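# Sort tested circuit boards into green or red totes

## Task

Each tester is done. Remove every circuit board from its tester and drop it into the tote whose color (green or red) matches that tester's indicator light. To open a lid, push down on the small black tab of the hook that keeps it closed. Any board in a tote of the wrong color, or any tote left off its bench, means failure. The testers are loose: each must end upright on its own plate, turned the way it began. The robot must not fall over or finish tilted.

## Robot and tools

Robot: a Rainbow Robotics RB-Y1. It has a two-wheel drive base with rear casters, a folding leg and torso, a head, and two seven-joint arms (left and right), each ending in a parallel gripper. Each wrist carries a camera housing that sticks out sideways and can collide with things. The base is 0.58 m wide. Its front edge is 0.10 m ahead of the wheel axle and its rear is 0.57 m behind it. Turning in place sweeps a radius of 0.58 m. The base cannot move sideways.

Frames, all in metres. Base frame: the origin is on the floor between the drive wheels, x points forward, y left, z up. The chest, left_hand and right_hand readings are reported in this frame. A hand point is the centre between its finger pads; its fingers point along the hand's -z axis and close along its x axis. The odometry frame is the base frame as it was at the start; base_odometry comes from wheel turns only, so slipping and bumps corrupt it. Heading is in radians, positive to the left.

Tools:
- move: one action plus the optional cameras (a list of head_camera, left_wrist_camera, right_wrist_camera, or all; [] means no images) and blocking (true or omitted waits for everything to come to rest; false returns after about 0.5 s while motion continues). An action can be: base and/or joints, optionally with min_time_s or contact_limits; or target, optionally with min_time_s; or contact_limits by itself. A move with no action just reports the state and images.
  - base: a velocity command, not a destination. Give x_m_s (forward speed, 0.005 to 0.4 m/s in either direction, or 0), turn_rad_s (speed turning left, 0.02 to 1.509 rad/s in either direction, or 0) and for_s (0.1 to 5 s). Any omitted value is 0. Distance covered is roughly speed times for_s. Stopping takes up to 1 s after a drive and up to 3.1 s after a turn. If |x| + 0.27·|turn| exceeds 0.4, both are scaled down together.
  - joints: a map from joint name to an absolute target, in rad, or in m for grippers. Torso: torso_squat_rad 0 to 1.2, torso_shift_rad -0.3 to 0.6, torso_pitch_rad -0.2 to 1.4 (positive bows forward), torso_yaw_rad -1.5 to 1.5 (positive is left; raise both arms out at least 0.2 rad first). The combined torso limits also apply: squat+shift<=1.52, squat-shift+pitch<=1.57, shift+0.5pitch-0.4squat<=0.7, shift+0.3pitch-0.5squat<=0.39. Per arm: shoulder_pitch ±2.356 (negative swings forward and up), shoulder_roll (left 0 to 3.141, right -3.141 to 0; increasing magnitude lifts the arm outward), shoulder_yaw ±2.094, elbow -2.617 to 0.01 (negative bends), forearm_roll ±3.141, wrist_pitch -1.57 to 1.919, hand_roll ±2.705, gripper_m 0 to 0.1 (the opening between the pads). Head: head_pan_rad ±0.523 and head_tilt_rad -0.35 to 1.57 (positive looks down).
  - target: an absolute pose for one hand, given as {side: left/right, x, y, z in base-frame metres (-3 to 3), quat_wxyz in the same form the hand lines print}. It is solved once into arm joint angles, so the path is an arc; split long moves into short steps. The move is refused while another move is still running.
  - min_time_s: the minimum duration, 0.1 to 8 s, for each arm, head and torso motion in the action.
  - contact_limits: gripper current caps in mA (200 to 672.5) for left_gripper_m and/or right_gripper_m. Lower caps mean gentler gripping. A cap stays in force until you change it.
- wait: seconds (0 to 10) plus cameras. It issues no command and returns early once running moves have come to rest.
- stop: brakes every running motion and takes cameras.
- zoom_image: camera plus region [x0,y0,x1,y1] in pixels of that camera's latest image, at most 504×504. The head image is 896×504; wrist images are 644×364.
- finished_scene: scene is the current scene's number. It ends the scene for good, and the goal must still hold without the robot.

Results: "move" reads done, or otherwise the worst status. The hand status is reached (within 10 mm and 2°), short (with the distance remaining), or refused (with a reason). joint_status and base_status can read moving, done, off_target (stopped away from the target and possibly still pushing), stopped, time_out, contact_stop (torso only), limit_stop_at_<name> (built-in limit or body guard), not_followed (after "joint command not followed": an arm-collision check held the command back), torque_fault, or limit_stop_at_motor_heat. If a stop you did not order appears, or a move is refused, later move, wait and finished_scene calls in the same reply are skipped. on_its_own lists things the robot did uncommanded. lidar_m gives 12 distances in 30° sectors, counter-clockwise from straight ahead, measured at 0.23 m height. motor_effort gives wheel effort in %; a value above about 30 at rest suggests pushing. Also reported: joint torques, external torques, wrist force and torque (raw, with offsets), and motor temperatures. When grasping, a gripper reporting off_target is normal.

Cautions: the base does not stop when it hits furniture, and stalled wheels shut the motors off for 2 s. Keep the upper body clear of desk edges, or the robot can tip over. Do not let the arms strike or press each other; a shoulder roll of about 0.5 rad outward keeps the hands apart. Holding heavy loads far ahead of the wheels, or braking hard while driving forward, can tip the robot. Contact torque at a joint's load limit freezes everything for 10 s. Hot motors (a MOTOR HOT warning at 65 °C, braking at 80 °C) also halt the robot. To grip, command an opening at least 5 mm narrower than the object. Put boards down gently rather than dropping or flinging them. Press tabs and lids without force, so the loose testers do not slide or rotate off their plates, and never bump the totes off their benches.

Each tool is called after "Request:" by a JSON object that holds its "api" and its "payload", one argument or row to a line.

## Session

Request:
{"api": "move", "payload": {
  "cameras": ["head_camera"]
}}

Scene clock: 0.00 s.
Joint torques (N m): no reading
External joint torques (N m): no reading
Motor temperatures (°C): left_arm=[29 31 29 32 38 34 40] | right_arm=[34 33 28 32 45 35 36]
Wrist force (N): no reading
Wrist torque (N m): no reading
Wrist force, peak (N): no reading
base_odometry: x=+0.000 y=+0.000 heading=+0.000
lidar_m: 2.87 2.44 2.86 2.64 2.50 2.56 1.98 1.87 2.24 2.26 2.13 2.18
base_status: not commanded
joint_positions: torso_squat_rad=+0.350 torso_shift_rad=+0.000 torso_pitch_rad=+0.000 torso_yaw_rad=+0.000 left_shoulder_pitch_rad=-0.001 left_shoulder_roll_rad=+0.031 left_shoulder_yaw_rad=-0.041 left_elbow_rad=-0.170 left_forearm_roll_rad=+0.033 left_wrist_pitch_rad=+0.032 left_hand_roll_rad=+0.039 left_gripper_m=+0.100 right_shoulder_pitch_rad=+0.036 right_shoulder_roll_rad=-0.008 right_shoulder_yaw_rad=-0.002 right_elbow_rad=-0.181 right_forearm_roll_rad=-0.038 right_wrist_pitch_rad=-0.031 right_hand_roll_rad=+0.012 right_gripper_m=+0.099 head_pan_rad=+0.000 head_tilt_rad=+0.400
joint_status: not commanded
wheel_motors_off: 0
motor_effort: left_wheel=+3 right_wheel=-2
chest: x=-0.2280 y=-0.0008 z=+1.2475 quat_wxyz=(+1.000, +0.000, +0.000, +0.000) (m; base frame)
left_hand: x=-0.1518 y=+0.2404 z=+0.5662 quat_wxyz=(+0.997, +0.012, -0.070, +0.014) (m; base frame)
right_hand: x=-0.1586 y=-0.2280 z=+0.5658 quat_wxyz=(+0.996, -0.004, -0.089, -0.020) (m; base frame)
pictures: head_camera
camera_calibration:
head_camera: T_world_to_cam=[[0.00558805, -0.998764, 0.0493946, -0.0729161], [-0.352742, -0.0481889, -0.934479, 1.33893], [0.935704, -0.0122016, -0.352575, 0.642059], [0, 0, 0, 1]] pos_world=[-0.128073, -0.000470119, 1.48118]

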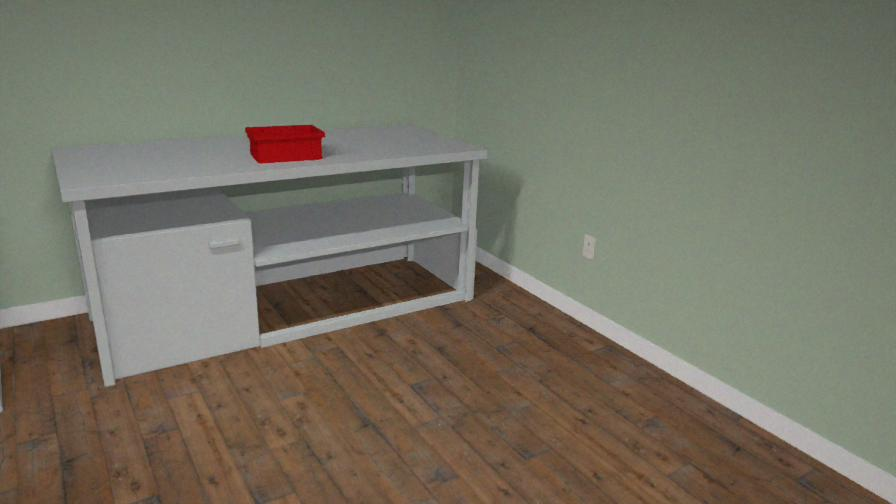

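Request:
{"api": "move", "payload": {
  "base": {"turn_rad_s":1.0,"for_s":1.772},
  "cameras": ["head_camera"]
}}

Request:
{"api": "move", "payload": {
  "base": {"turn_rad_s":1.0,"for_s":1.772},
  "joints": {"left_shoulder_pitch_rad":-1.748,"left_shoulder_roll_rad":1.841,"left_shoulder_yaw_rad":-1.442,"left_elbow_rad":-2.497,"left_forearm_roll_rad":1.651,"left_wrist_pitch_rad":1.023,"left_hand_roll_rad":1.099,"left_gripper_m":0,"right_shoulder_pitch_rad":-2.05,"right_shoulder_roll_rad":-1.53,"right_shoulder_yaw_rad":1.361,"right_elbow_rad":-2.203,"right_forearm_roll_rad":-1.811,"right_wrist_pitch_rad":1.455,"right_hand_roll_rad":-1.202,"right_gripper_m":0},
  "min_time_s": 3,
  "cameras": ["head_camera"]
}}

Scene clock: 14.53 s.
Joint torques (N m): left_arm=[-1.99 0.99 0.33 -0.47 0.22 -0.31 0.12] | right_arm=[-1.5 0.04 -0.25 -0.28 -0.15 -0.54 0.06]
External joint torques (N m): left_arm=[0.03 0 0.26 0.11 0.22 0.07 0.12] | right_arm=[-0.23 0.79 -0.22 0.1 -0.18 -0.11 0.05]
Motor temperatures (°C): left_arm=[29 31 29 32 38 34 40] | right_arm=[34 33 28 32 45 35 36]
Wrist force (N): left_arm=[-2.6 -0.3 -9.7] | right_arm=[1.1 10.9 -12.6]
Wrist torque (N m): left_arm=[-0.01 -0.44 -0.22] | right_arm=[-0.09 0.78 0.50]
Wrist force, peak (N): left_arm=[-2.6 -0.5 -10.1] | right_arm=[1.0 11.0 -13.0]
move: done
base_odometry: x=+0.000 y=+0.000 heading=+1.560
lidar_m: 2.65 2.50 2.54 1.97 1.84 2.24 2.27 2.14 2.18 2.83 2.45 2.86
base_status: done (sent for 1.77 of 1.77 s)
joint_positions: torso_squat_rad=+0.350 torso_shift_rad=+0.000 torso_pitch_rad=+0.000 torso_yaw_rad=+0.000 left_shoulder_pitch_rad=-0.001 left_shoulder_roll_rad=+0.031 left_shoulder_yaw_rad=-0.041 left_elbow_rad=-0.170 left_forearm_roll_rad=+0.033 left_wrist_pitch_rad=+0.032 left_hand_roll_rad=+0.039 left_gripper_m=+0.100 right_shoulder_pitch_rad=+0.036 right_shoulder_roll_rad=-0.008 right_shoulder_yaw_rad=-0.002 right_elbow_rad=-0.181 right_forearm_roll_rad=-0.038 right_wrist_pitch_rad=-0.031 right_hand_roll_rad=+0.012 right_gripper_m=+0.099 head_pan_rad=+0.000 head_tilt_rad=+0.400
joint_status: not commanded
wheel_motors_off: 0
motor_effort: left_wheel=+1(31) right_wheel=+2(28)
chest: x=-0.2280 y=-0.0008 z=+1.2475 quat_wxyz=(+1.000, +0.000, +0.000, +0.000) (m; base frame)
left_hand: x=-0.1518 y=+0.2403 z=+0.5662 quat_wxyz=(+0.997, +0.012, -0.070, +0.014) (m; base frame)
right_hand: x=-0.1586 y=-0.2280 z=+0.5658 quat_wxyz=(+0.996, -0.004, -0.089, -0.020) (m; base frame)
pictures: head_camera
camera_calibration:
head_camera: T_world_to_cam=[[0.00558563, -0.998763, 0.0494117, -0.0729351], [-0.352697, -0.0482046, -0.934495, 1.33895], [0.935721, -0.0122076, -0.35253, 0.64205], [0, 0, 0, 1]] pos_world=[-0.12813, -0.000463598, 1.48118]

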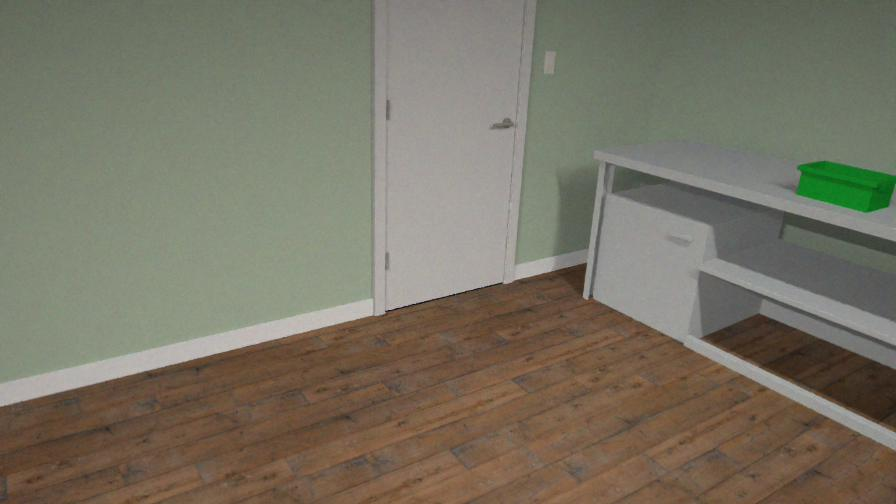

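Scene clock: 18.43 s.
Joint torques (N m): left_arm=[-8.89 1.49 7.14 4.15 -0.44 -0.86 -0.06] | right_arm=[-12.21 -0.46 -7.23 5.24 1.01 -0.58 0.08]
External joint torques (N m): left_arm=[-0.21 -0.01 -0.74 -0.07 0.09 -0.08 -0.03] | right_arm=[0.3 0.2 1.07 -0.66 -0.13 -0.22 0.06]
Motor temperatures (°C): left_arm=[29 31 29 32 38 34 40] | right_arm=[34 33 28 32 45 35 36]
Wrist force (N): left_arm=[-4.7 0.8 -8.5] | right_arm=[-1.2 10.8 -11.9]
Wrist torque (N m): left_arm=[-0.08 -0.56 -0.19] | right_arm=[-0.06 0.65 0.51]
Wrist force, peak (N): left_arm=[-4.6 0.2 -10.2] | right_arm=[-0.2 11.9 -12.7]
move: done
base_odometry: x=+0.000 y=+0.000 heading=+3.121
lidar_m: 1.99 1.85 2.25 2.27 2.13 2.16 2.77 2.45 2.87 2.67 2.50 2.53
base_status: done (sent for 1.77 of 1.77 s)
joint_positions: torso_squat_rad=+0.350 torso_shift_rad=+0.000 torso_pitch_rad=+0.000 torso_yaw_rad=+0.000 left_shoulder_pitch_rad=-1.748 left_shoulder_roll_rad=+1.841 left_shoulder_yaw_rad=-1.442 left_elbow_rad=-2.497 left_forearm_roll_rad=+1.651 left_wrist_pitch_rad=+1.023 left_hand_roll_rad=+1.099 left_gripper_m=+0.000 right_shoulder_pitch_rad=-2.050 right_shoulder_roll_rad=-1.530 right_shoulder_yaw_rad=+1.361 right_elbow_rad=-2.203 right_forearm_roll_rad=-1.811 right_wrist_pitch_rad=+1.455 right_hand_roll_rad=-1.202 right_gripper_m=+0.000 head_pan_rad=+0.000 head_tilt_rad=+0.400
joint_status: all done
wheel_motors_off: 0
motor_effort: left_wheel=+1(14) right_wheel=+5(27)
chest: x=-0.2281 y=-0.0008 z=+1.2475 quat_wxyz=(+1.000, +0.000, +0.000, +0.000) (m; base frame)
left_hand: x=+0.0856 y=+0.2195 z=+1.2147 quat_wxyz=(+0.964, -0.098, -0.244, -0.026) (m; base frame)
right_hand: x=+0.1139 y=-0.2002 z=+1.3094 quat_wxyz=(+0.969, +0.000, -0.248, -0.001) (m; base frame)
pictures: head_camera
camera_calibration:
head_camera: T_world_to_cam=[[0.00560317, -0.998763, 0.0494142, -0.072929], [-0.35261, -0.0482143, -0.934528, 1.33899], [0.935754, -0.0121876, -0.352443, 0.64197], [0, 0, 0, 1]] pos_world=[-0.128175, -0.000456084, 1.48119]

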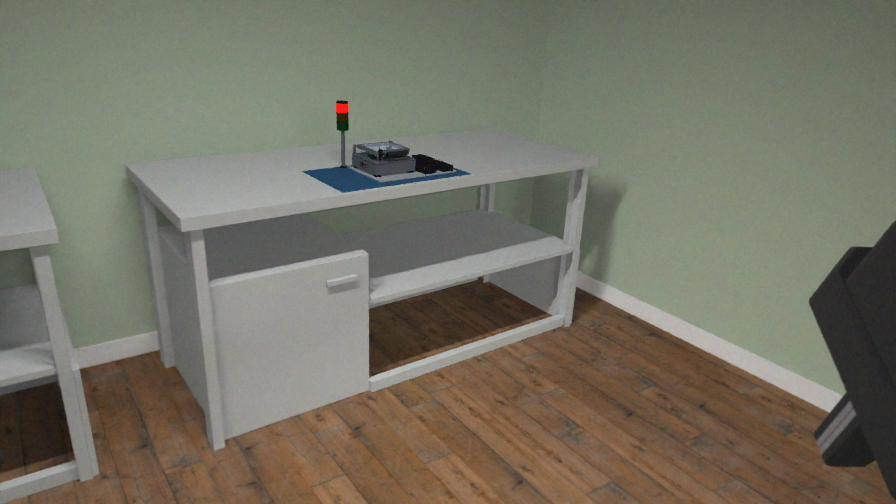

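Request:
{"api": "move", "payload": {
  "base": {"turn_rad_s":-0.6,"for_s":0.65},
  "joints": {"torso_pitch_rad":0.5,"head_tilt_rad":0.15},
  "cameras": []
}}

Request:
{"api": "move", "payload": {
  "base": {"x_m_s":0.4,"for_s":3.85},
  "cameras": []
}}

Request:
{"api": "move", "payload": {
  "base": {"turn_rad_s":1.0,"for_s":1.32},
  "cameras": ["head_camera"]
}}

Scene clock: 45.03 s.
Joint torques (N m): left_arm=[-8.24 5.79 6.86 0.41 0.27 -0.48 -0.04] | right_arm=[-14.15 -4.51 -8.55 2.1 0.14 -0.14 0.08]
External joint torques (N m): left_arm=[-0.07 -0.35 -0.58 0.21 0.08 -0.07 -0.03] | right_arm=[0.21 0.47 1.05 -0.21 -0.09 -0.14 0.08]
Motor temperatures (°C): left_arm=[29 31 29 32 38 34 40] | right_arm=[34 33 28 32 45 35 36]
Wrist force (N): left_arm=[-1.9 1.2 -9.4] | right_arm=[2.2 10.9 -13.1]
Wrist torque (N m): left_arm=[-0.13 -0.42 -0.21] | right_arm=[-0.08 0.85 0.52]
Wrist force, peak (N): left_arm=[-4.8 1.1 -8.7] | right_arm=[2.3 10.9 -13.6]
move: done
base_odometry: x=+0.000 y=+0.000 heading=+2.899
lidar_m: 2.80 1.86 1.88 2.24 2.14 2.13 2.40 2.49 2.46 2.86 2.50 2.49
base_status: done (sent for 0.67 of 0.67 s)
joint_positions: torso_squat_rad=+0.350 torso_shift_rad=+0.000 torso_pitch_rad=+0.500 torso_yaw_rad=+0.000 left_shoulder_pitch_rad=-1.748 left_shoulder_roll_rad=+1.841 left_shoulder_yaw_rad=-1.442 left_elbow_rad=-2.497 left_forearm_roll_rad=+1.651 left_wrist_pitch_rad=+1.023 left_hand_roll_rad=+1.099 left_gripper_m=+0.000 right_shoulder_pitch_rad=-2.050 right_shoulder_roll_rad=-1.530 right_shoulder_yaw_rad=+1.361 right_elbow_rad=-2.203 right_forearm_roll_rad=-1.811 right_wrist_pitch_rad=+1.455 right_hand_roll_rad=-1.202 right_gripper_m=+0.000 head_pan_rad=+0.000 head_tilt_rad=+0.150
joint_status: all done
wheel_motors_off: 0
motor_effort: left_wheel=-1(20) right_wheel=-5(22)
chest: x=-0.0797 y=-0.0007 z=+1.2096 quat_wxyz=(+0.969, +0.000, +0.247, +0.000) (m; base frame)
left_hand: x=+0.1798 y=+0.2197 z=+1.0304 quat_wxyz=(+0.995, -0.101, +0.002, -0.001) (m; base frame)
right_hand: x=+0.2502 y=-0.2001 z=+1.1000 quat_wxyz=(+1.000, +0.000, +0.000, +0.000) (m; base frame)
pictures: none
No camera images: "cameras" was empty.

Scene clock: 50.37 s.
Joint torques (N m): left_arm=[-8.19 5.9 6.92 0.47 0.31 -0.44 -0.01] | right_arm=[-13.88 -4.23 -8.59 2.02 0.08 -0.19 0.02]
External joint torques (N m): left_arm=[-0.03 -0.23 -0.52 0.27 0.12 -0.03 -0.01] | right_arm=[0.48 0.75 1.02 -0.3 -0.16 -0.19 0.02]
Motor temperatures (°C): left_arm=[29 31 29 32 38 34 40] | right_arm=[34 33 28 32 45 35 36]
Wrist force (N): left_arm=[-1.8 1.3 -9.3] | right_arm=[2.0 10.7 -13.1]
Wrist torque (N m): left_arm=[-0.14 -0.42 -0.21] | right_arm=[-0.04 0.83 0.55]
Wrist force, peak (N): left_arm=[-2.0 1.1 -9.6] | right_arm=[2.0 10.9 -13.5]
move: done
base_odometry: x=-1.502 y=+0.372 heading=+2.899
lidar_m: 1.25 1.50 0.85 0.93 2.46 3.28 3.70 3.56 2.96 1.61 1.35 1.35
base_status: done (sent for 3.87 of 3.87 s)
joint_positions: torso_squat_rad=+0.350 torso_shift_rad=+0.000 torso_pitch_rad=+0.500 torso_yaw_rad=+0.000 left_shoulder_pitch_rad=-1.748 left_shoulder_roll_rad=+1.841 left_shoulder_yaw_rad=-1.442 left_elbow_rad=-2.497 left_forearm_roll_rad=+1.651 left_wrist_pitch_rad=+1.023 left_hand_roll_rad=+1.099 left_gripper_m=+0.000 right_shoulder_pitch_rad=-2.050 right_shoulder_roll_rad=-1.530 right_shoulder_yaw_rad=+1.361 right_elbow_rad=-2.203 right_forearm_roll_rad=-1.811 right_wrist_pitch_rad=+1.455 right_hand_roll_rad=-1.202 right_gripper_m=+0.000 head_pan_rad=+0.000 head_tilt_rad=+0.150
joint_status: not commanded
wheel_motors_off: 0
motor_effort: left_wheel=+3(33) right_wheel=-7(24)
chest: x=-0.0797 y=-0.0007 z=+1.2096 quat_wxyz=(+0.969, +0.000, +0.247, +0.000) (m; base frame)
left_hand: x=+0.1798 y=+0.2197 z=+1.0305 quat_wxyz=(+0.995, -0.101, +0.002, -0.001) (m; base frame)
right_hand: x=+0.2501 y=-0.2001 z=+1.1000 quat_wxyz=(+1.000, +0.000, +0.000, +0.000) (m; base frame)
pictures: none
No camera images: "cameras" was empty.

Scene clock: 53.33 s.
Joint torques (N m): left_arm=[-8.14 6 7.14 0.44 0.35 -0.44 -0.02] | right_arm=[-13.89 -4.1 -8.74 2.12 0.17 -0.15 -0.02]
External joint torques (N m): left_arm=[0.02 -0.14 -0.31 0.24 0.16 -0.04 -0.02] | right_arm=[0.47 0.88 0.86 -0.2 -0.06 -0.15 -0.02]
Motor temperatures (°C): left_arm=[29 31 29 32 38 34 40] | right_arm=[34 33 28 32 45 35 36]
Wrist force (N): left_arm=[-1.7 1.2 -9.3] | right_arm=[1.8 11.0 -12.8]
Wrist torque (N m): left_arm=[-0.14 -0.41 -0.19] | right_arm=[-0.10 0.81 0.54]
Wrist force, peak (N): left_arm=[-1.7 1.2 -9.6] | right_arm=[2.3 11.3 -13.3]
move: done
base_odometry: x=-1.502 y=+0.372 heading=-2.495
lidar_m: 0.85 0.87 1.43 3.28 3.46 3.55 3.49 1.84 1.38 1.36 1.25 1.42
base_status: done (sent for 1.33 of 1.33 s)
joint_positions: torso_squat_rad=+0.350 torso_shift_rad=+0.000 torso_pitch_rad=+0.500 torso_yaw_rad=+0.000 left_shoulder_pitch_rad=-1.748 left_shoulder_roll_rad=+1.841 left_shoulder_yaw_rad=-1.442 left_elbow_rad=-2.497 left_forearm_roll_rad=+1.651 left_wrist_pitch_rad=+1.023 left_hand_roll_rad=+1.099 left_gripper_m=+0.000 right_shoulder_pitch_rad=-2.050 right_shoulder_roll_rad=-1.530 right_shoulder_yaw_rad=+1.361 right_elbow_rad=-2.203 right_forearm_roll_rad=-1.811 right_wrist_pitch_rad=+1.455 right_hand_roll_rad=-1.202 right_gripper_m=+0.000 head_pan_rad=+0.000 head_tilt_rad=+0.150
joint_status: not commanded
wheel_motors_off: 0
motor_effort: left_wheel=+1(24) right_wheel=+2(22)
chest: x=-0.0797 y=-0.0007 z=+1.2096 quat_wxyz=(+0.969, +0.000, +0.247, +0.000) (m; base frame)
left_hand: x=+0.1798 y=+0.2197 z=+1.0305 quat_wxyz=(+0.995, -0.101, +0.002, -0.001) (m; base frame)
right_hand: x=+0.2501 y=-0.2001 z=+1.1000 quat_wxyz=(+1.000, +0.000, +0.000, +0.000) (m; base frame)
pictures: head_camera
camera_calibration:
head_camera: T_world_to_cam=[[0.0177444, -0.998758, 0.0465491, -0.0670857], [-0.572872, -0.0483126, -0.81822, 1.20399], [0.819453, -0.0121478, -0.573018, 0.697574], [0, 0, 0, 1]] pos_world=[0.119296, -0.000360293, 1.38798]

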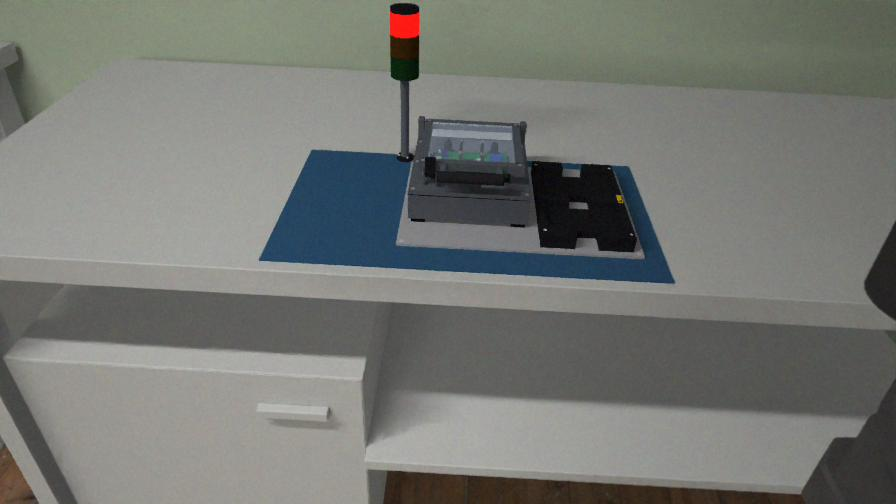

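Request:
{"api": "move", "payload": {
  "base": {"x_m_s":0.4,"for_s":1.6},
  "joints": {"head_tilt_rad":0.6},
  "cameras": ["head_camera"]
}}

Scene clock: 65.13 s.
Joint torques (N m): left_arm=[-8.3 5.73 6.92 0.35 0.41 -0.43 0.03] | right_arm=[-13.82 -4.39 -8.58 2.19 0.15 -0.13 0.05]
External joint torques (N m): left_arm=[-0.13 -0.41 -0.52 0.15 0.22 -0.03 0.03] | right_arm=[0.54 0.58 1.02 -0.13 -0.08 -0.12 0.05]
Motor temperatures (°C): left_arm=[29 31 29 32 38 34 40] | right_arm=[35 33 29 32 45 35 36]
Wrist force (N): left_arm=[-1.8 1.3 -9.1] | right_arm=[2.1 10.9 -13.0]
Wrist torque (N m): left_arm=[-0.14 -0.42 -0.20] | right_arm=[-0.06 0.87 0.52]
Wrist force, peak (N): left_arm=[-2.3 1.3 -9.4] | right_arm=[2.6 11.2 -13.2]
move: done
base_odometry: x=-2.013 y=-0.014 heading=-2.495
lidar_m: 0.47 0.23 0.29 0.75 3.42 4.27 4.13 1.88 1.42 0.99 1.04 0.88
base_status: done (sent for 1.6 of 1.6 s)
joint_positions: torso_squat_rad=+0.350 torso_shift_rad=+0.000 torso_pitch_rad=+0.500 torso_yaw_rad=+0.000 left_shoulder_pitch_rad=-1.748 left_shoulder_roll_rad=+1.841 left_shoulder_yaw_rad=-1.442 left_elbow_rad=-2.497 left_forearm_roll_rad=+1.651 left_wrist_pitch_rad=+1.023 left_hand_roll_rad=+1.099 left_gripper_m=+0.000 right_shoulder_pitch_rad=-2.050 right_shoulder_roll_rad=-1.530 right_shoulder_yaw_rad=+1.361 right_elbow_rad=-2.203 right_forearm_roll_rad=-1.811 right_wrist_pitch_rad=+1.455 right_hand_roll_rad=-1.202 right_gripper_m=+0.000 head_pan_rad=+0.000 head_tilt_rad=+0.600
joint_status: all done
wheel_motors_off: 0
motor_effort: left_wheel=+1(27) right_wheel=-2(29)
chest: x=-0.0797 y=-0.0007 z=+1.2096 quat_wxyz=(+0.969, +0.000, +0.247, +0.000) (m; base frame)
left_hand: x=+0.1798 y=+0.2197 z=+1.0305 quat_wxyz=(+0.995, -0.101, +0.002, -0.001) (m; base frame)
right_hand: x=+0.2501 y=-0.2001 z=+1.1000 quat_wxyz=(+1.000, +0.000, +0.000, +0.000) (m; base frame)
pictures: head_camera
camera_calibration:
head_camera: T_world_to_cam=[[0.036587, -0.99875, 0.0340583, -0.0505833], [-0.871701, -0.0485613, -0.487626, 0.760137], [0.488671, -0.0118478, -0.872388, 1.12085], [0, 0, 0, 1]] pos_world=[0.116735, -0.000327168, 1.3502]

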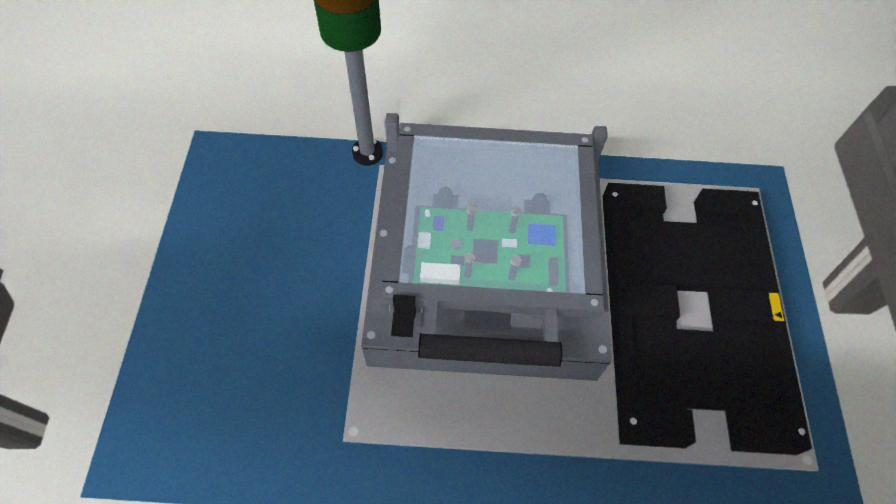

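Request:
{"api": "move", "payload": {
  "target": {"side":"left","x":0.25,"y":0.08,"z":1.06,"quat_wxyz":[0.995,-0.1,0,0]},
  "min_time_s": 1.2,
  "cameras": []
}}

Request:
{"api": "move", "payload": {
  "target": {"side":"left","x":0.262,"y":0.037,"z":1.0,"quat_wxyz":[0.995,-0.1,0,0]},
  "min_time_s": 1,
  "cameras": ["head_camera","left_wrist_camera"]
}}

Scene clock: 80.80 s.
Joint torques (N m): left_arm=[-14.84 4.49 10.09 1.7 0.36 -0.19 0.06] | right_arm=[-13.82 -4.39 -8.82 2.18 0.11 -0.12 0.08]
External joint torques (N m): left_arm=[0.77 -1.03 0.38 0.77 0.26 0.24 0.06] | right_arm=[0.54 0.58 0.78 -0.14 -0.12 -0.12 0.08]
Motor temperatures (°C): left_arm=[29 31 29 32 38 34 40] | right_arm=[35 33 29 32 45 35 36]
Wrist force (N): left_arm=[-1.6 1.3 -9.2] | right_arm=[2.6 10.9 -13.2]
Wrist torque (N m): left_arm=[-0.13 -0.37 -0.21] | right_arm=[-0.07 0.90 0.53]
Wrist force, peak (N): left_arm=[-1.5 1.3 -10.0] | right_arm=[2.2 11.3 -13.5]
move: done
base_odometry: x=-2.013 y=-0.014 heading=-2.495
lidar_m: 0.47 0.24 0.28 0.75 3.42 4.27 4.12 1.88 1.43 0.99 1.05 0.88
base_status: not commanded
joint_positions: torso_squat_rad=+0.350 torso_shift_rad=+0.000 torso_pitch_rad=+0.500 torso_yaw_rad=+0.000 left_shoulder_pitch_rad=-1.956 left_shoulder_roll_rad=+1.232 left_shoulder_yaw_rad=-1.336 left_elbow_rad=-2.161 left_forearm_roll_rad=+1.683 left_wrist_pitch_rad=+1.234 left_hand_roll_rad=+1.435 left_gripper_m=+0.000 right_shoulder_pitch_rad=-2.050 right_shoulder_roll_rad=-1.530 right_shoulder_yaw_rad=+1.361 right_elbow_rad=-2.203 right_forearm_roll_rad=-1.811 right_wrist_pitch_rad=+1.455 right_hand_roll_rad=-1.202 right_gripper_m=+0.000 head_pan_rad=+0.000 head_tilt_rad=+0.600
joint_status: all done
wheel_motors_off: 0
motor_effort: left_wheel=+2(2) right_wheel=-1(3)
chest: x=-0.0797 y=-0.0007 z=+1.2096 quat_wxyz=(+0.969, +0.000, +0.247, +0.000) (m; base frame)
left_hand: x=+0.2499 y=+0.0800 z=+1.0601 quat_wxyz=(+0.995, -0.100, +0.000, +0.000) (m; base frame)
left_hand_status: reached (checked arc, planned for 1.2 s): 0 mm and 0.0 deg off.
right_hand: x=+0.2501 y=-0.2001 z=+1.1000 quat_wxyz=(+1.000, +0.000, +0.000, +0.000) (m; base frame)
pictures: none
No camera images: "cameras" was empty.

Scene clock: 82.13 s.
Joint torques (N m): left_arm=[-15.45 4.53 9.39 0.63 0.27 -0.7 0.38] | right_arm=[-13.65 -4.41 -8.59 2.21 0.04 -0.24 0.09]
External joint torques (N m): left_arm=[1.89 -1.24 -0.74 0.99 0.19 -0.26 0.39] | right_arm=[0.71 0.56 1.01 -0.11 -0.2 -0.24 0.09]
Motor temperatures (°C): left_arm=[29 31 29 32 38 34 40] | right_arm=[35 33 29 32 45 35 36]
Wrist force (N): left_arm=[-1.6 1.2 -9.1] | right_arm=[2.2 11.0 -13.4]
Wrist torque (N m): left_arm=[-0.13 -0.37 -0.21] | right_arm=[-0.07 0.85 0.54]
Wrist force, peak (N): left_arm=[-1.9 1.3 -9.9] | right_arm=[2.4 11.1 -13.2]
move: done
base_odometry: x=-2.013 y=-0.014 heading=-2.495
lidar_m: 0.46 0.24 0.28 0.75 3.42 4.27 4.13 1.87 1.43 0.98 1.05 0.88
base_status: not commanded
joint_positions: torso_squat_rad=+0.350 torso_shift_rad=+0.000 torso_pitch_rad=+0.500 torso_yaw_rad=+0.000 left_shoulder_pitch_rad=-1.887 left_shoulder_roll_rad=+1.015 left_shoulder_yaw_rad=-1.421 left_elbow_rad=-2.015 left_forearm_roll_rad=+1.518 left_wrist_pitch_rad=+1.161 left_hand_roll_rad=+1.495 left_gripper_m=+0.000 right_shoulder_pitch_rad=-2.050 right_shoulder_roll_rad=-1.530 right_shoulder_yaw_rad=+1.361 right_elbow_rad=-2.203 right_forearm_roll_rad=-1.811 right_wrist_pitch_rad=+1.455 right_hand_roll_rad=-1.202 right_gripper_m=+0.000 head_pan_rad=+0.000 head_tilt_rad=+0.600
joint_status: all done
wheel_motors_off: 0
motor_effort: left_wheel=+0(2) right_wheel=-1(4)
chest: x=-0.0797 y=-0.0007 z=+1.2096 quat_wxyz=(+0.969, +0.000, +0.247, +0.000) (m; base frame)
left_hand: x=+0.2621 y=+0.0370 z=+1.0002 quat_wxyz=(+0.995, -0.100, +0.000, +0.000) (m; base frame)
left_hand_status: reached (checked arc, planned for 1.0 s): 0 mm and 0.0 deg off.
right_hand: x=+0.2501 y=-0.2001 z=+1.1000 quat_wxyz=(+1.000, +0.000, +0.000, +0.000) (m; base frame)
pictures: head_camera, left_wrist_camera
camera_calibration:
head_camera: T_world_to_cam=[[0.0365763, -0.998751, 0.034034, -0.0505719], [-0.871683, -0.0485405, -0.48766, 0.760163], [0.488703, -0.01183, -0.87237, 1.12085], [0, 0, 0, 1]] pos_world=[0.11671, -0.00035041, 1.35021]
left_wrist_camera: T_world_to_cam=[[0.999812, 0.0125853, -0.0147196, -0.249117], [0.0191419, -0.757592, 0.652447, -0.595301], [-0.00294024, -0.652607, -0.757691, 0.851783], [0, 0, 0, 1]] pos_world=[0.26297, 0.108019, 1.03012]

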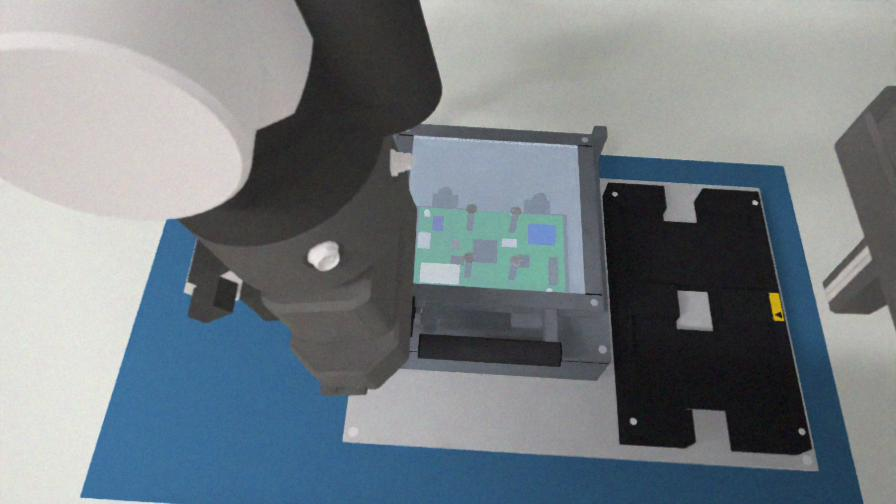

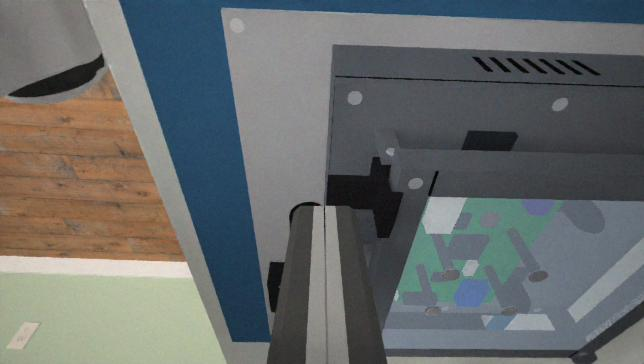

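Request:
{"api": "move", "payload": {
  "target": {"side":"left","x":0.263,"y":0.038,"z":0.985,"quat_wxyz":[0.995,-0.1,0,0]},
  "min_time_s": 0.6,
  "cameras": []
}}

Request:
{"api": "move", "payload": {
  "target": {"side":"left","x":0.263,"y":0.038,"z":0.976,"quat_wxyz":[0.995,-0.1,0,0]},
  "min_time_s": 0.8,
  "cameras": ["left_wrist_camera"]
}}

Request:
{"api": "move", "payload": {
  "target": {"side":"left","x":0.263,"y":0.038,"z":0.97,"quat_wxyz":[0.995,-0.1,0,0]},
  "min_time_s": 0.8,
  "cameras": ["head_camera","left_wrist_camera"]
}}

Scene clock: 93.53 s.
Joint torques (N m): left_arm=[-15.38 4.03 9.08 0.51 0.16 -0.7 -0.3] | right_arm=[-14.06 -4.25 -8.62 2.21 0.09 -0.07 0.11]
External joint torques (N m): left_arm=[1.99 -1.77 -1.01 1.15 0.07 -0.27 -0.3] | right_arm=[0.3 0.72 0.98 -0.1 -0.14 -0.07 0.11]
Motor temperatures (°C): left_arm=[29 31 29 32 38 34 40] | right_arm=[35 33 29 32 45 35 36]
Wrist force (N): left_arm=[-1.6 1.1 -9.6] | right_arm=[2.4 10.8 -12.9]
Wrist torque (N m): left_arm=[-0.12 -0.36 -0.22] | right_arm=[-0.08 0.87 0.53]
Wrist force, peak (N): left_arm=[-1.9 1.1 -9.8] | right_arm=[2.1 11.3 -13.4]
move: done
base_odometry: x=-2.013 y=-0.014 heading=-2.495
lidar_m: 0.46 0.24 0.28 0.75 3.42 4.27 4.13 1.88 1.43 0.99 1.04 0.88
base_status: not commanded
joint_positions: torso_squat_rad=+0.350 torso_shift_rad=+0.000 torso_pitch_rad=+0.500 torso_yaw_rad=+0.000 left_shoulder_pitch_rad=-1.861 left_shoulder_roll_rad=+1.004 left_shoulder_yaw_rad=-1.441 left_elbow_rad=-2.003 left_forearm_roll_rad=+1.484 left_wrist_pitch_rad=+1.138 left_hand_roll_rad=+1.491 left_gripper_m=+0.000 right_shoulder_pitch_rad=-2.050 right_shoulder_roll_rad=-1.530 right_shoulder_yaw_rad=+1.361 right_elbow_rad=-2.203 right_forearm_roll_rad=-1.811 right_wrist_pitch_rad=+1.455 right_hand_roll_rad=-1.202 right_gripper_m=+0.000 head_pan_rad=+0.000 head_tilt_rad=+0.600
joint_status: all done
wheel_motors_off: 0
motor_effort: left_wheel=+1(3) right_wheel=+0(3)
chest: x=-0.0797 y=-0.0007 z=+1.2096 quat_wxyz=(+0.969, +0.000, +0.247, +0.000) (m; base frame)
left_hand: x=+0.2626 y=+0.0384 z=+0.9857 quat_wxyz=(+0.995, -0.100, +0.000, +0.000) (m; base frame)
left_hand_status: reached (checked arc, planned for 0.6 s): 1 mm and 0.0 deg off.
right_hand: x=+0.2501 y=-0.2001 z=+1.1000 quat_wxyz=(+1.000, +0.000, +0.000, +0.000) (m; base frame)
pictures: none
No camera images: "cameras" was empty.

Scene clock: 94.67 s.
Joint torques (N m): left_arm=[-13.71 3.44 7.85 0.74 -0.13 -0.8 -0.35] | right_arm=[-13.65 -4.52 -8.72 2.18 0.06 -0.2 0.11]
External joint torques (N m): left_arm=[3.69 -2.37 -2.2 1.55 -0.21 -0.37 -0.35] | right_arm=[0.71 0.45 0.88 -0.13 -0.18 -0.2 0.11]
Motor temperatures (°C): left_arm=[29 31 29 32 38 34 40] | right_arm=[35 33 29 32 45 35 36]
Wrist force (N): left_arm=[-3.5 1.3 -2.8] | right_arm=[2.2 10.9 -13.3]
Wrist torque (N m): left_arm=[-0.08 -0.39 -0.21] | right_arm=[-0.08 0.84 0.52]
Wrist force, peak (N): left_arm=[-1.8 1.1 -9.6] | right_arm=[2.5 11.1 -13.3]
move: done
base_odometry: x=-2.013 y=-0.014 heading=-2.495
lidar_m: 0.47 0.23 0.29 0.75 3.42 4.27 4.13 1.88 1.43 0.98 1.04 0.88
base_status: not commanded
joint_positions: torso_squat_rad=+0.350 torso_shift_rad=+0.000 torso_pitch_rad=+0.500 torso_yaw_rad=+0.000 left_shoulder_pitch_rad=-1.845 left_shoulder_roll_rad=+0.993 left_shoulder_yaw_rad=-1.453 left_elbow_rad=-1.992 left_forearm_roll_rad=+1.462 left_wrist_pitch_rad=+1.123 left_hand_roll_rad=+1.491 left_gripper_m=+0.000 right_shoulder_pitch_rad=-2.050 right_shoulder_roll_rad=-1.530 right_shoulder_yaw_rad=+1.361 right_elbow_rad=-2.203 right_forearm_roll_rad=-1.811 right_wrist_pitch_rad=+1.455 right_hand_roll_rad=-1.202 right_gripper_m=+0.000 head_pan_rad=+0.000 head_tilt_rad=+0.600
joint_status: all done
wheel_motors_off: 0
motor_effort: left_wheel=+0(2) right_wheel=-2(3)
chest: x=-0.0798 y=-0.0007 z=+1.2096 quat_wxyz=(+0.969, +0.000, +0.247, +0.000) (m; base frame)
left_hand: x=+0.2630 y=+0.0381 z=+0.9768 quat_wxyz=(+0.995, -0.100, +0.000, +0.000) (m; base frame)
left_hand_status: reached (checked arc, planned for 0.8 s): 1 mm and 0.1 deg off.
right_hand: x=+0.2501 y=-0.2001 z=+1.1001 quat_wxyz=(+1.000, +0.000, -0.001, +0.000) (m; base frame)
pictures: left_wrist_camera
camera_calibration:
left_wrist_camera: T_world_to_cam=[[0.999822, 0.0124075, -0.0142226, -0.250873], [0.0186836, -0.75742, 0.65266, -0.579321], [-0.00267465, -0.65281, -0.757517, 0.834485], [0, 0, 0, 1]] pos_world=[0.263884, 0.109083, 1.00667]

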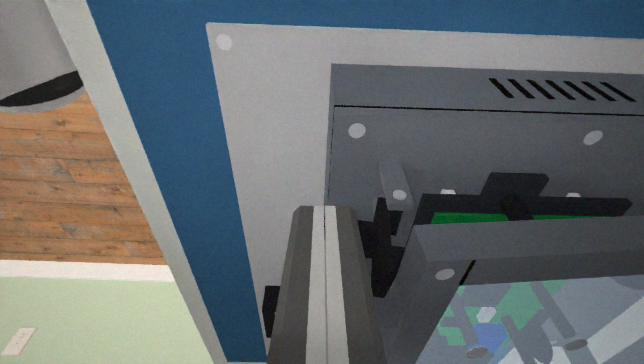

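Scene clock: 95.80 s.
Joint torques (N m): left_arm=[-5.73 -0.37 -0.12 4.67 -2.38 -2.09 -0.36] | right_arm=[-13.92 -4.39 -8.58 2.17 0.11 -0.13 0.01]
External joint torques (N m): left_arm=[11.71 -6.19 -10.17 5.55 -2.46 -1.65 -0.36] | right_arm=[0.44 0.57 1.03 -0.17 -0.13 -0.13 0.01]
Motor temperatures (°C): left_arm=[29 31 29 32 38 34 40] | right_arm=[35 33 29 32 45 35 36]
Wrist force (N): left_arm=[-15.1 6.3 42.2] | right_arm=[2.3 10.6 -13.0]
Wrist torque (N m): left_arm=[0.11 -0.35 -0.15] | right_arm=[-0.04 0.87 0.53]
Wrist force, peak (N): left_arm=[-15.6 6.1 44.3] | right_arm=[2.2 10.9 -13.4]
move: done
base_odometry: x=-2.012 y=-0.014 heading=-2.495
lidar_m: 0.46 0.24 0.29 0.74 3.42 4.28 4.13 1.87 1.42 0.98 1.04 0.88
base_status: not commanded
joint_positions: torso_squat_rad=+0.350 torso_shift_rad=-0.001 torso_pitch_rad=+0.498 torso_yaw_rad=+0.000 left_shoulder_pitch_rad=-1.837 left_shoulder_roll_rad=+0.987 left_shoulder_yaw_rad=-1.459 left_elbow_rad=-1.985 left_forearm_roll_rad=+1.449 left_wrist_pitch_rad=+1.114 left_hand_roll_rad=+1.491 left_gripper_m=+0.000 right_shoulder_pitch_rad=-2.050 right_shoulder_roll_rad=-1.530 right_shoulder_yaw_rad=+1.361 right_elbow_rad=-2.203 right_forearm_roll_rad=-1.811 right_wrist_pitch_rad=+1.455 right_hand_roll_rad=-1.202 right_gripper_m=+0.000 head_pan_rad=+0.000 head_tilt_rad=+0.600
joint_status: all done
wheel_motors_off: 0
motor_effort: left_wheel=+3(3) right_wheel=-1(3)
chest: x=-0.0805 y=-0.0006 z=+1.2098 quat_wxyz=(+0.969, +0.000, +0.247, +0.000) (m; base frame)
left_hand: x=+0.2633 y=+0.0376 z=+0.9725 quat_wxyz=(+0.995, -0.101, -0.002, +0.000) (m; base frame)
left_hand_status: reached (checked arc, planned for 0.8 s): 3 mm and 0.3 deg off.
right_hand: x=+0.2495 y=-0.2000 z=+1.1007 quat_wxyz=(+1.000, +0.000, -0.001, +0.000) (m; base frame)
pictures: head_camera, left_wrist_camera
camera_calibration:
head_camera: T_world_to_cam=[[0.0367153, -0.998743, 0.034125, -0.0505506], [-0.870937, -0.0487242, -0.488972, 0.761205], [0.49002, -0.011768, -0.871632, 1.12062], [0, 0, 0, 1]] pos_world=[0.115693, -0.000210598, 1.3507]
left_wrist_camera: T_world_to_cam=[[0.999869, 0.0122512, -0.0105575, -0.254817], [0.0161725, -0.75627, 0.654059, -0.577646], [0.0000286703, -0.654144, -0.75637, 0.829232], [0, 0, 0, 1]] pos_world=[0.264102, 0.108703, 1.00233]

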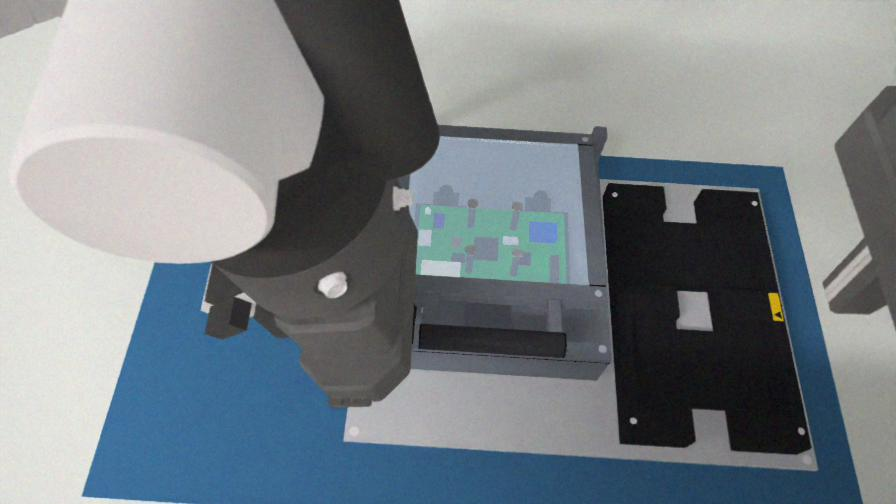

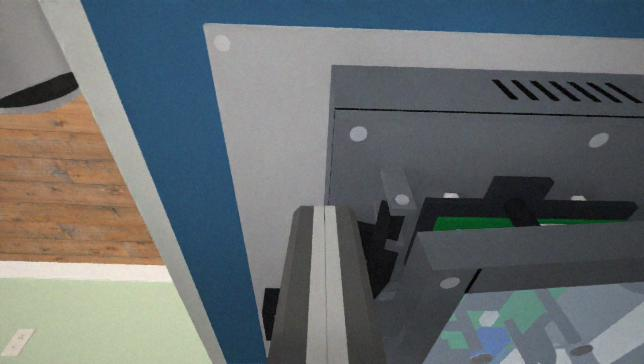

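Request:
{"api": "move", "payload": {
  "target": {"side":"left","x":0.262,"y":0.04,"z":0.995,"quat_wxyz":[0.995,-0.1,0,0]},
  "min_time_s": 0.8,
  "cameras": []
}}

Request:
{"api": "move", "payload": {
  "target": {"side":"left","x":0.18,"y":0.2,"z":1.07,"quat_wxyz":[0.995,-0.1,0,0]},
  "min_time_s": 1.2,
  "cameras": ["head_camera"]
}}

Request:
{"api": "move", "payload": {
  "target": {"side":"right","x":0.165,"y":-0.205,"z":1.08,"quat_wxyz":[0.814,0.171,-0.47,0.296]},
  "min_time_s": 1.2,
  "cameras": ["head_camera"]
}}

Scene clock: 109.47 s.
Joint torques (N m): left_arm=[-17.09 6.68 11.24 -1.05 0.41 -0.06 -0.28] | right_arm=[-13.78 -4.51 -8.52 2.16 0.11 -0.15 -0.07]
External joint torques (N m): left_arm=[0.24 0.88 1.13 -0.58 0.32 0.37 -0.28] | right_arm=[0.57 0.46 1.08 -0.15 -0.13 -0.15 -0.07]
Motor temperatures (°C): left_arm=[29 31 29 32 38 34 40] | right_arm=[35 33 29 32 45 35 36]
Wrist force (N): left_arm=[-1.7 1.3 -9.3] | right_arm=[2.4 11.1 -13.1]
Wrist torque (N m): left_arm=[-0.14 -0.37 -0.20] | right_arm=[-0.11 0.88 0.52]
Wrist force, peak (N): left_arm=[-15.3 6.0 43.3] | right_arm=[2.4 11.1 -13.5]
move: done
base_odometry: x=-2.012 y=-0.014 heading=-2.495
lidar_m: 0.46 0.23 0.29 0.74 3.42 4.27 4.13 1.88 1.43 0.98 1.04 0.88
base_status: not commanded
joint_positions: torso_squat_rad=+0.350 torso_shift_rad=+0.000 torso_pitch_rad=+0.500 torso_yaw_rad=+0.000 left_shoulder_pitch_rad=-1.875 left_shoulder_roll_rad=+1.017 left_shoulder_yaw_rad=-1.430 left_elbow_rad=-2.012 left_forearm_roll_rad=+1.508 left_wrist_pitch_rad=+1.150 left_hand_roll_rad=+1.487 left_gripper_m=+0.000 right_shoulder_pitch_rad=-2.050 right_shoulder_roll_rad=-1.530 right_shoulder_yaw_rad=+1.361 right_elbow_rad=-2.203 right_forearm_roll_rad=-1.811 right_wrist_pitch_rad=+1.455 right_hand_roll_rad=-1.202 right_gripper_m=+0.000 head_pan_rad=+0.000 head_tilt_rad=+0.600
joint_status: all done
wheel_motors_off: 0
motor_effort: left_wheel=+2(3) right_wheel=-3(3)
chest: x=-0.0799 y=-0.0007 z=+1.2097 quat_wxyz=(+0.969, +0.000, +0.247, +0.000) (m; base frame)
left_hand: x=+0.2624 y=+0.0399 z=+0.9943 quat_wxyz=(+0.995, -0.100, +0.001, +0.000) (m; base frame)
left_hand_status: reached (checked arc, planned for 0.8 s): 1 mm and 0.1 deg off.
right_hand: x=+0.2500 y=-0.2001 z=+1.1001 quat_wxyz=(+1.000, +0.000, -0.001, +0.000) (m; base frame)
pictures: none
No camera images: "cameras" was empty.

Scene clock: 111.03 s.
Joint torques (N m): left_arm=[-7.9 4.76 8.55 1.27 0.23 -0.58 0.13] | right_arm=[-13.81 -4.17 -8.62 2.14 0.1 -0.11 0.01]
External joint torques (N m): left_arm=[0.56 -0.09 1.03 -0.19 0.06 -0.17 0.13] | right_arm=[0.55 0.8 0.99 -0.18 -0.14 -0.11 0.01]
Motor temperatures (°C): left_arm=[29 31 29 32 38 34 40] | right_arm=[35 33 29 32 45 35 36]
Wrist force (N): left_arm=[-1.4 1.1 -9.2] | right_arm=[2.1 10.8 -13.2]
Wrist torque (N m): left_arm=[-0.10 -0.33 -0.21] | right_arm=[-0.07 0.83 0.54]
Wrist force, peak (N): left_arm=[-1.7 1.3 -10.1] | right_arm=[2.1 11.4 -13.1]
move: done
base_odometry: x=-2.012 y=-0.014 heading=-2.495
lidar_m: 0.46 0.23 0.28 0.75 3.42 4.28 4.13 1.87 1.43 0.98 1.04 0.88
base_status: not commanded
joint_positions: torso_squat_rad=+0.350 torso_shift_rad=+0.000 torso_pitch_rad=+0.500 torso_yaw_rad=+0.000 left_shoulder_pitch_rad=-1.873 left_shoulder_roll_rad=+1.819 left_shoulder_yaw_rad=-1.358 left_elbow_rad=-2.517 left_forearm_roll_rad=+1.785 left_wrist_pitch_rad=+1.134 left_hand_roll_rad=+1.172 left_gripper_m=+0.000 right_shoulder_pitch_rad=-2.050 right_shoulder_roll_rad=-1.530 right_shoulder_yaw_rad=+1.361 right_elbow_rad=-2.203 right_forearm_roll_rad=-1.811 right_wrist_pitch_rad=+1.455 right_hand_roll_rad=-1.202 right_gripper_m=+0.000 head_pan_rad=+0.000 head_tilt_rad=+0.600
joint_status: all done
wheel_motors_off: 0
motor_effort: left_wheel=+1(3) right_wheel=-2(3)
chest: x=-0.0798 y=-0.0007 z=+1.2096 quat_wxyz=(+0.969, +0.000, +0.247, +0.000) (m; base frame)
left_hand: x=+0.1801 y=+0.1999 z=+1.0699 quat_wxyz=(+0.995, -0.100, +0.000, +0.000) (m; base frame)
left_hand_status: reached (checked arc, planned for 1.2 s): 0 mm and 0.1 deg off.
right_hand: x=+0.2501 y=-0.2001 z=+1.1001 quat_wxyz=(+1.000, +0.000, +0.000, +0.000) (m; base frame)
pictures: head_camera
camera_calibration:
head_camera: T_world_to_cam=[[0.0365966, -0.998749, 0.034069, -0.0505853], [-0.871653, -0.048576, -0.48771, 0.760211], [0.488755, -0.0118478, -0.872341, 1.12083], [0, 0, 0, 1]] pos_world=[0.116679, -0.000314546, 1.35023]

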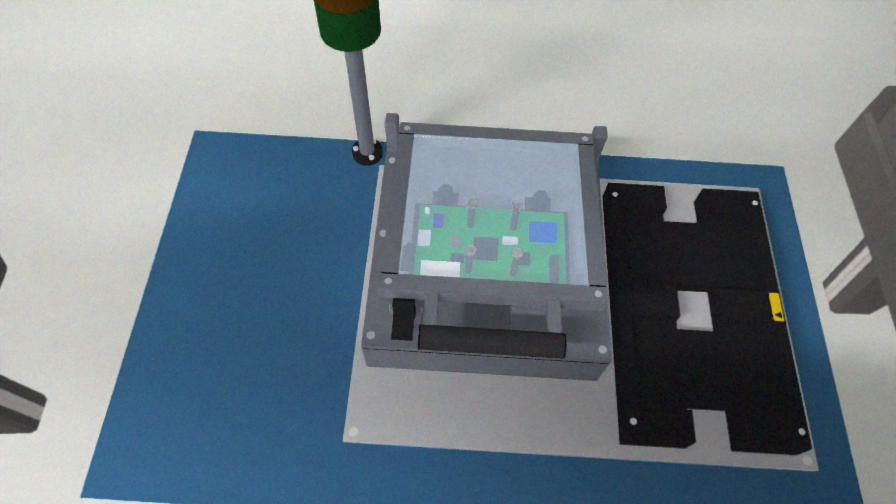

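Scene clock: 113.83 s.
Joint torques (N m): left_arm=[-7.97 4.76 8.63 1.42 0.21 -0.54 0.18] | right_arm=[0.8 -3.82 -5.05 -2.57 -0.36 0.97 -0.31]
External joint torques (N m): left_arm=[0.49 -0.09 1.12 -0.03 0.04 -0.12 0.18] | right_arm=[0.75 0.4 0.78 0.03 0.02 0.09 -0.35]
Motor temperatures (°C): left_arm=[29 31 29 32 38 34 40] | right_arm=[35 33 29 32 45 35 36]
Wrist force (N): left_arm=[-1.6 1.2 -9.1] | right_arm=[-3.0 9.8 -10.3]
Wrist torque (N m): left_arm=[-0.12 -0.35 -0.21] | right_arm=[-0.04 0.57 0.46]
Wrist force, peak (N): left_arm=[-2.0 1.1 -9.3] | right_arm=[2.5 10.9 -13.2]
move: short
base_odometry: x=-2.012 y=-0.014 heading=-2.495
lidar_m: 0.46 0.24 0.29 0.74 3.42 4.27 4.13 1.88 1.42 0.98 1.04 0.88
base_status: not commanded
joint_positions: torso_squat_rad=+0.350 torso_shift_rad=+0.000 torso_pitch_rad=+0.500 torso_yaw_rad=+0.000 left_shoulder_pitch_rad=-1.873 left_shoulder_roll_rad=+1.819 left_shoulder_yaw_rad=-1.358 left_elbow_rad=-2.517 left_forearm_roll_rad=+1.785 left_wrist_pitch_rad=+1.134 left_hand_roll_rad=+1.172 left_gripper_m=+0.000 right_shoulder_pitch_rad=-1.777 right_shoulder_roll_rad=-2.393 right_shoulder_yaw_rad=+2.094 right_elbow_rad=-2.617 right_forearm_roll_rad=-3.141 right_wrist_pitch_rad=+0.272 right_hand_roll_rad=+1.961 right_gripper_m=+0.000 head_pan_rad=+0.000 head_tilt_rad=+0.600
joint_status: all done
wheel_motors_off: 0
motor_effort: left_wheel=+2(4) right_wheel=-1(3)
chest: x=-0.0797 y=-0.0007 z=+1.2096 quat_wxyz=(+0.969, +0.000, +0.247, +0.000) (m; base frame)
left_hand: x=+0.1801 y=+0.1998 z=+1.0699 quat_wxyz=(+0.995, -0.100, +0.000, +0.000) (m; base frame)
right_hand: x=+0.1655 y=-0.2056 z=+1.0801 quat_wxyz=(+0.797, +0.270, -0.402, +0.361) (m; base frame)
right_hand_status: short (checked arc, as near as the solve gets, planned for 2.4 s): 1 mm and 15.8 deg off. The place is met; only the turn is off.
pictures: head_camera
camera_calibration:
head_camera: T_world_to_cam=[[0.036565, -0.998751, 0.0340473, -0.050586], [-0.871684, -0.0485372, -0.487659, 0.760171], [0.488702, -0.0118473, -0.87237, 1.12084], [0, 0, 0, 1]] pos_world=[0.116721, -0.000347295, 1.35022]

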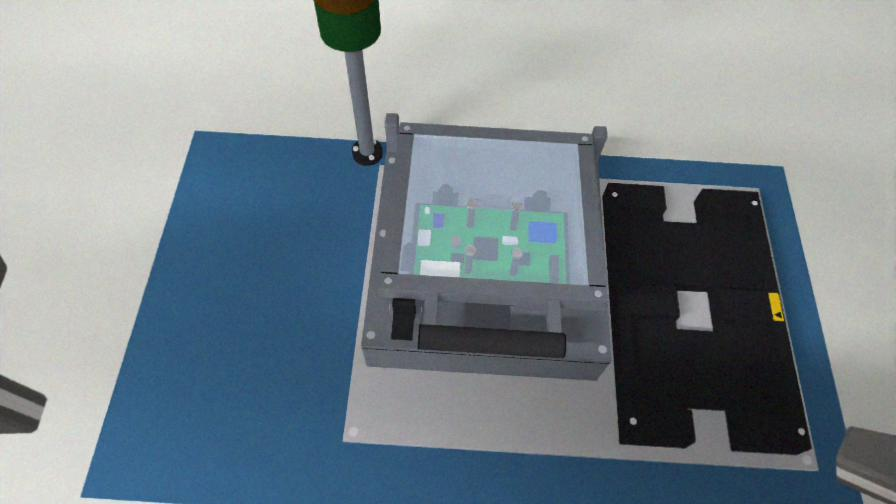

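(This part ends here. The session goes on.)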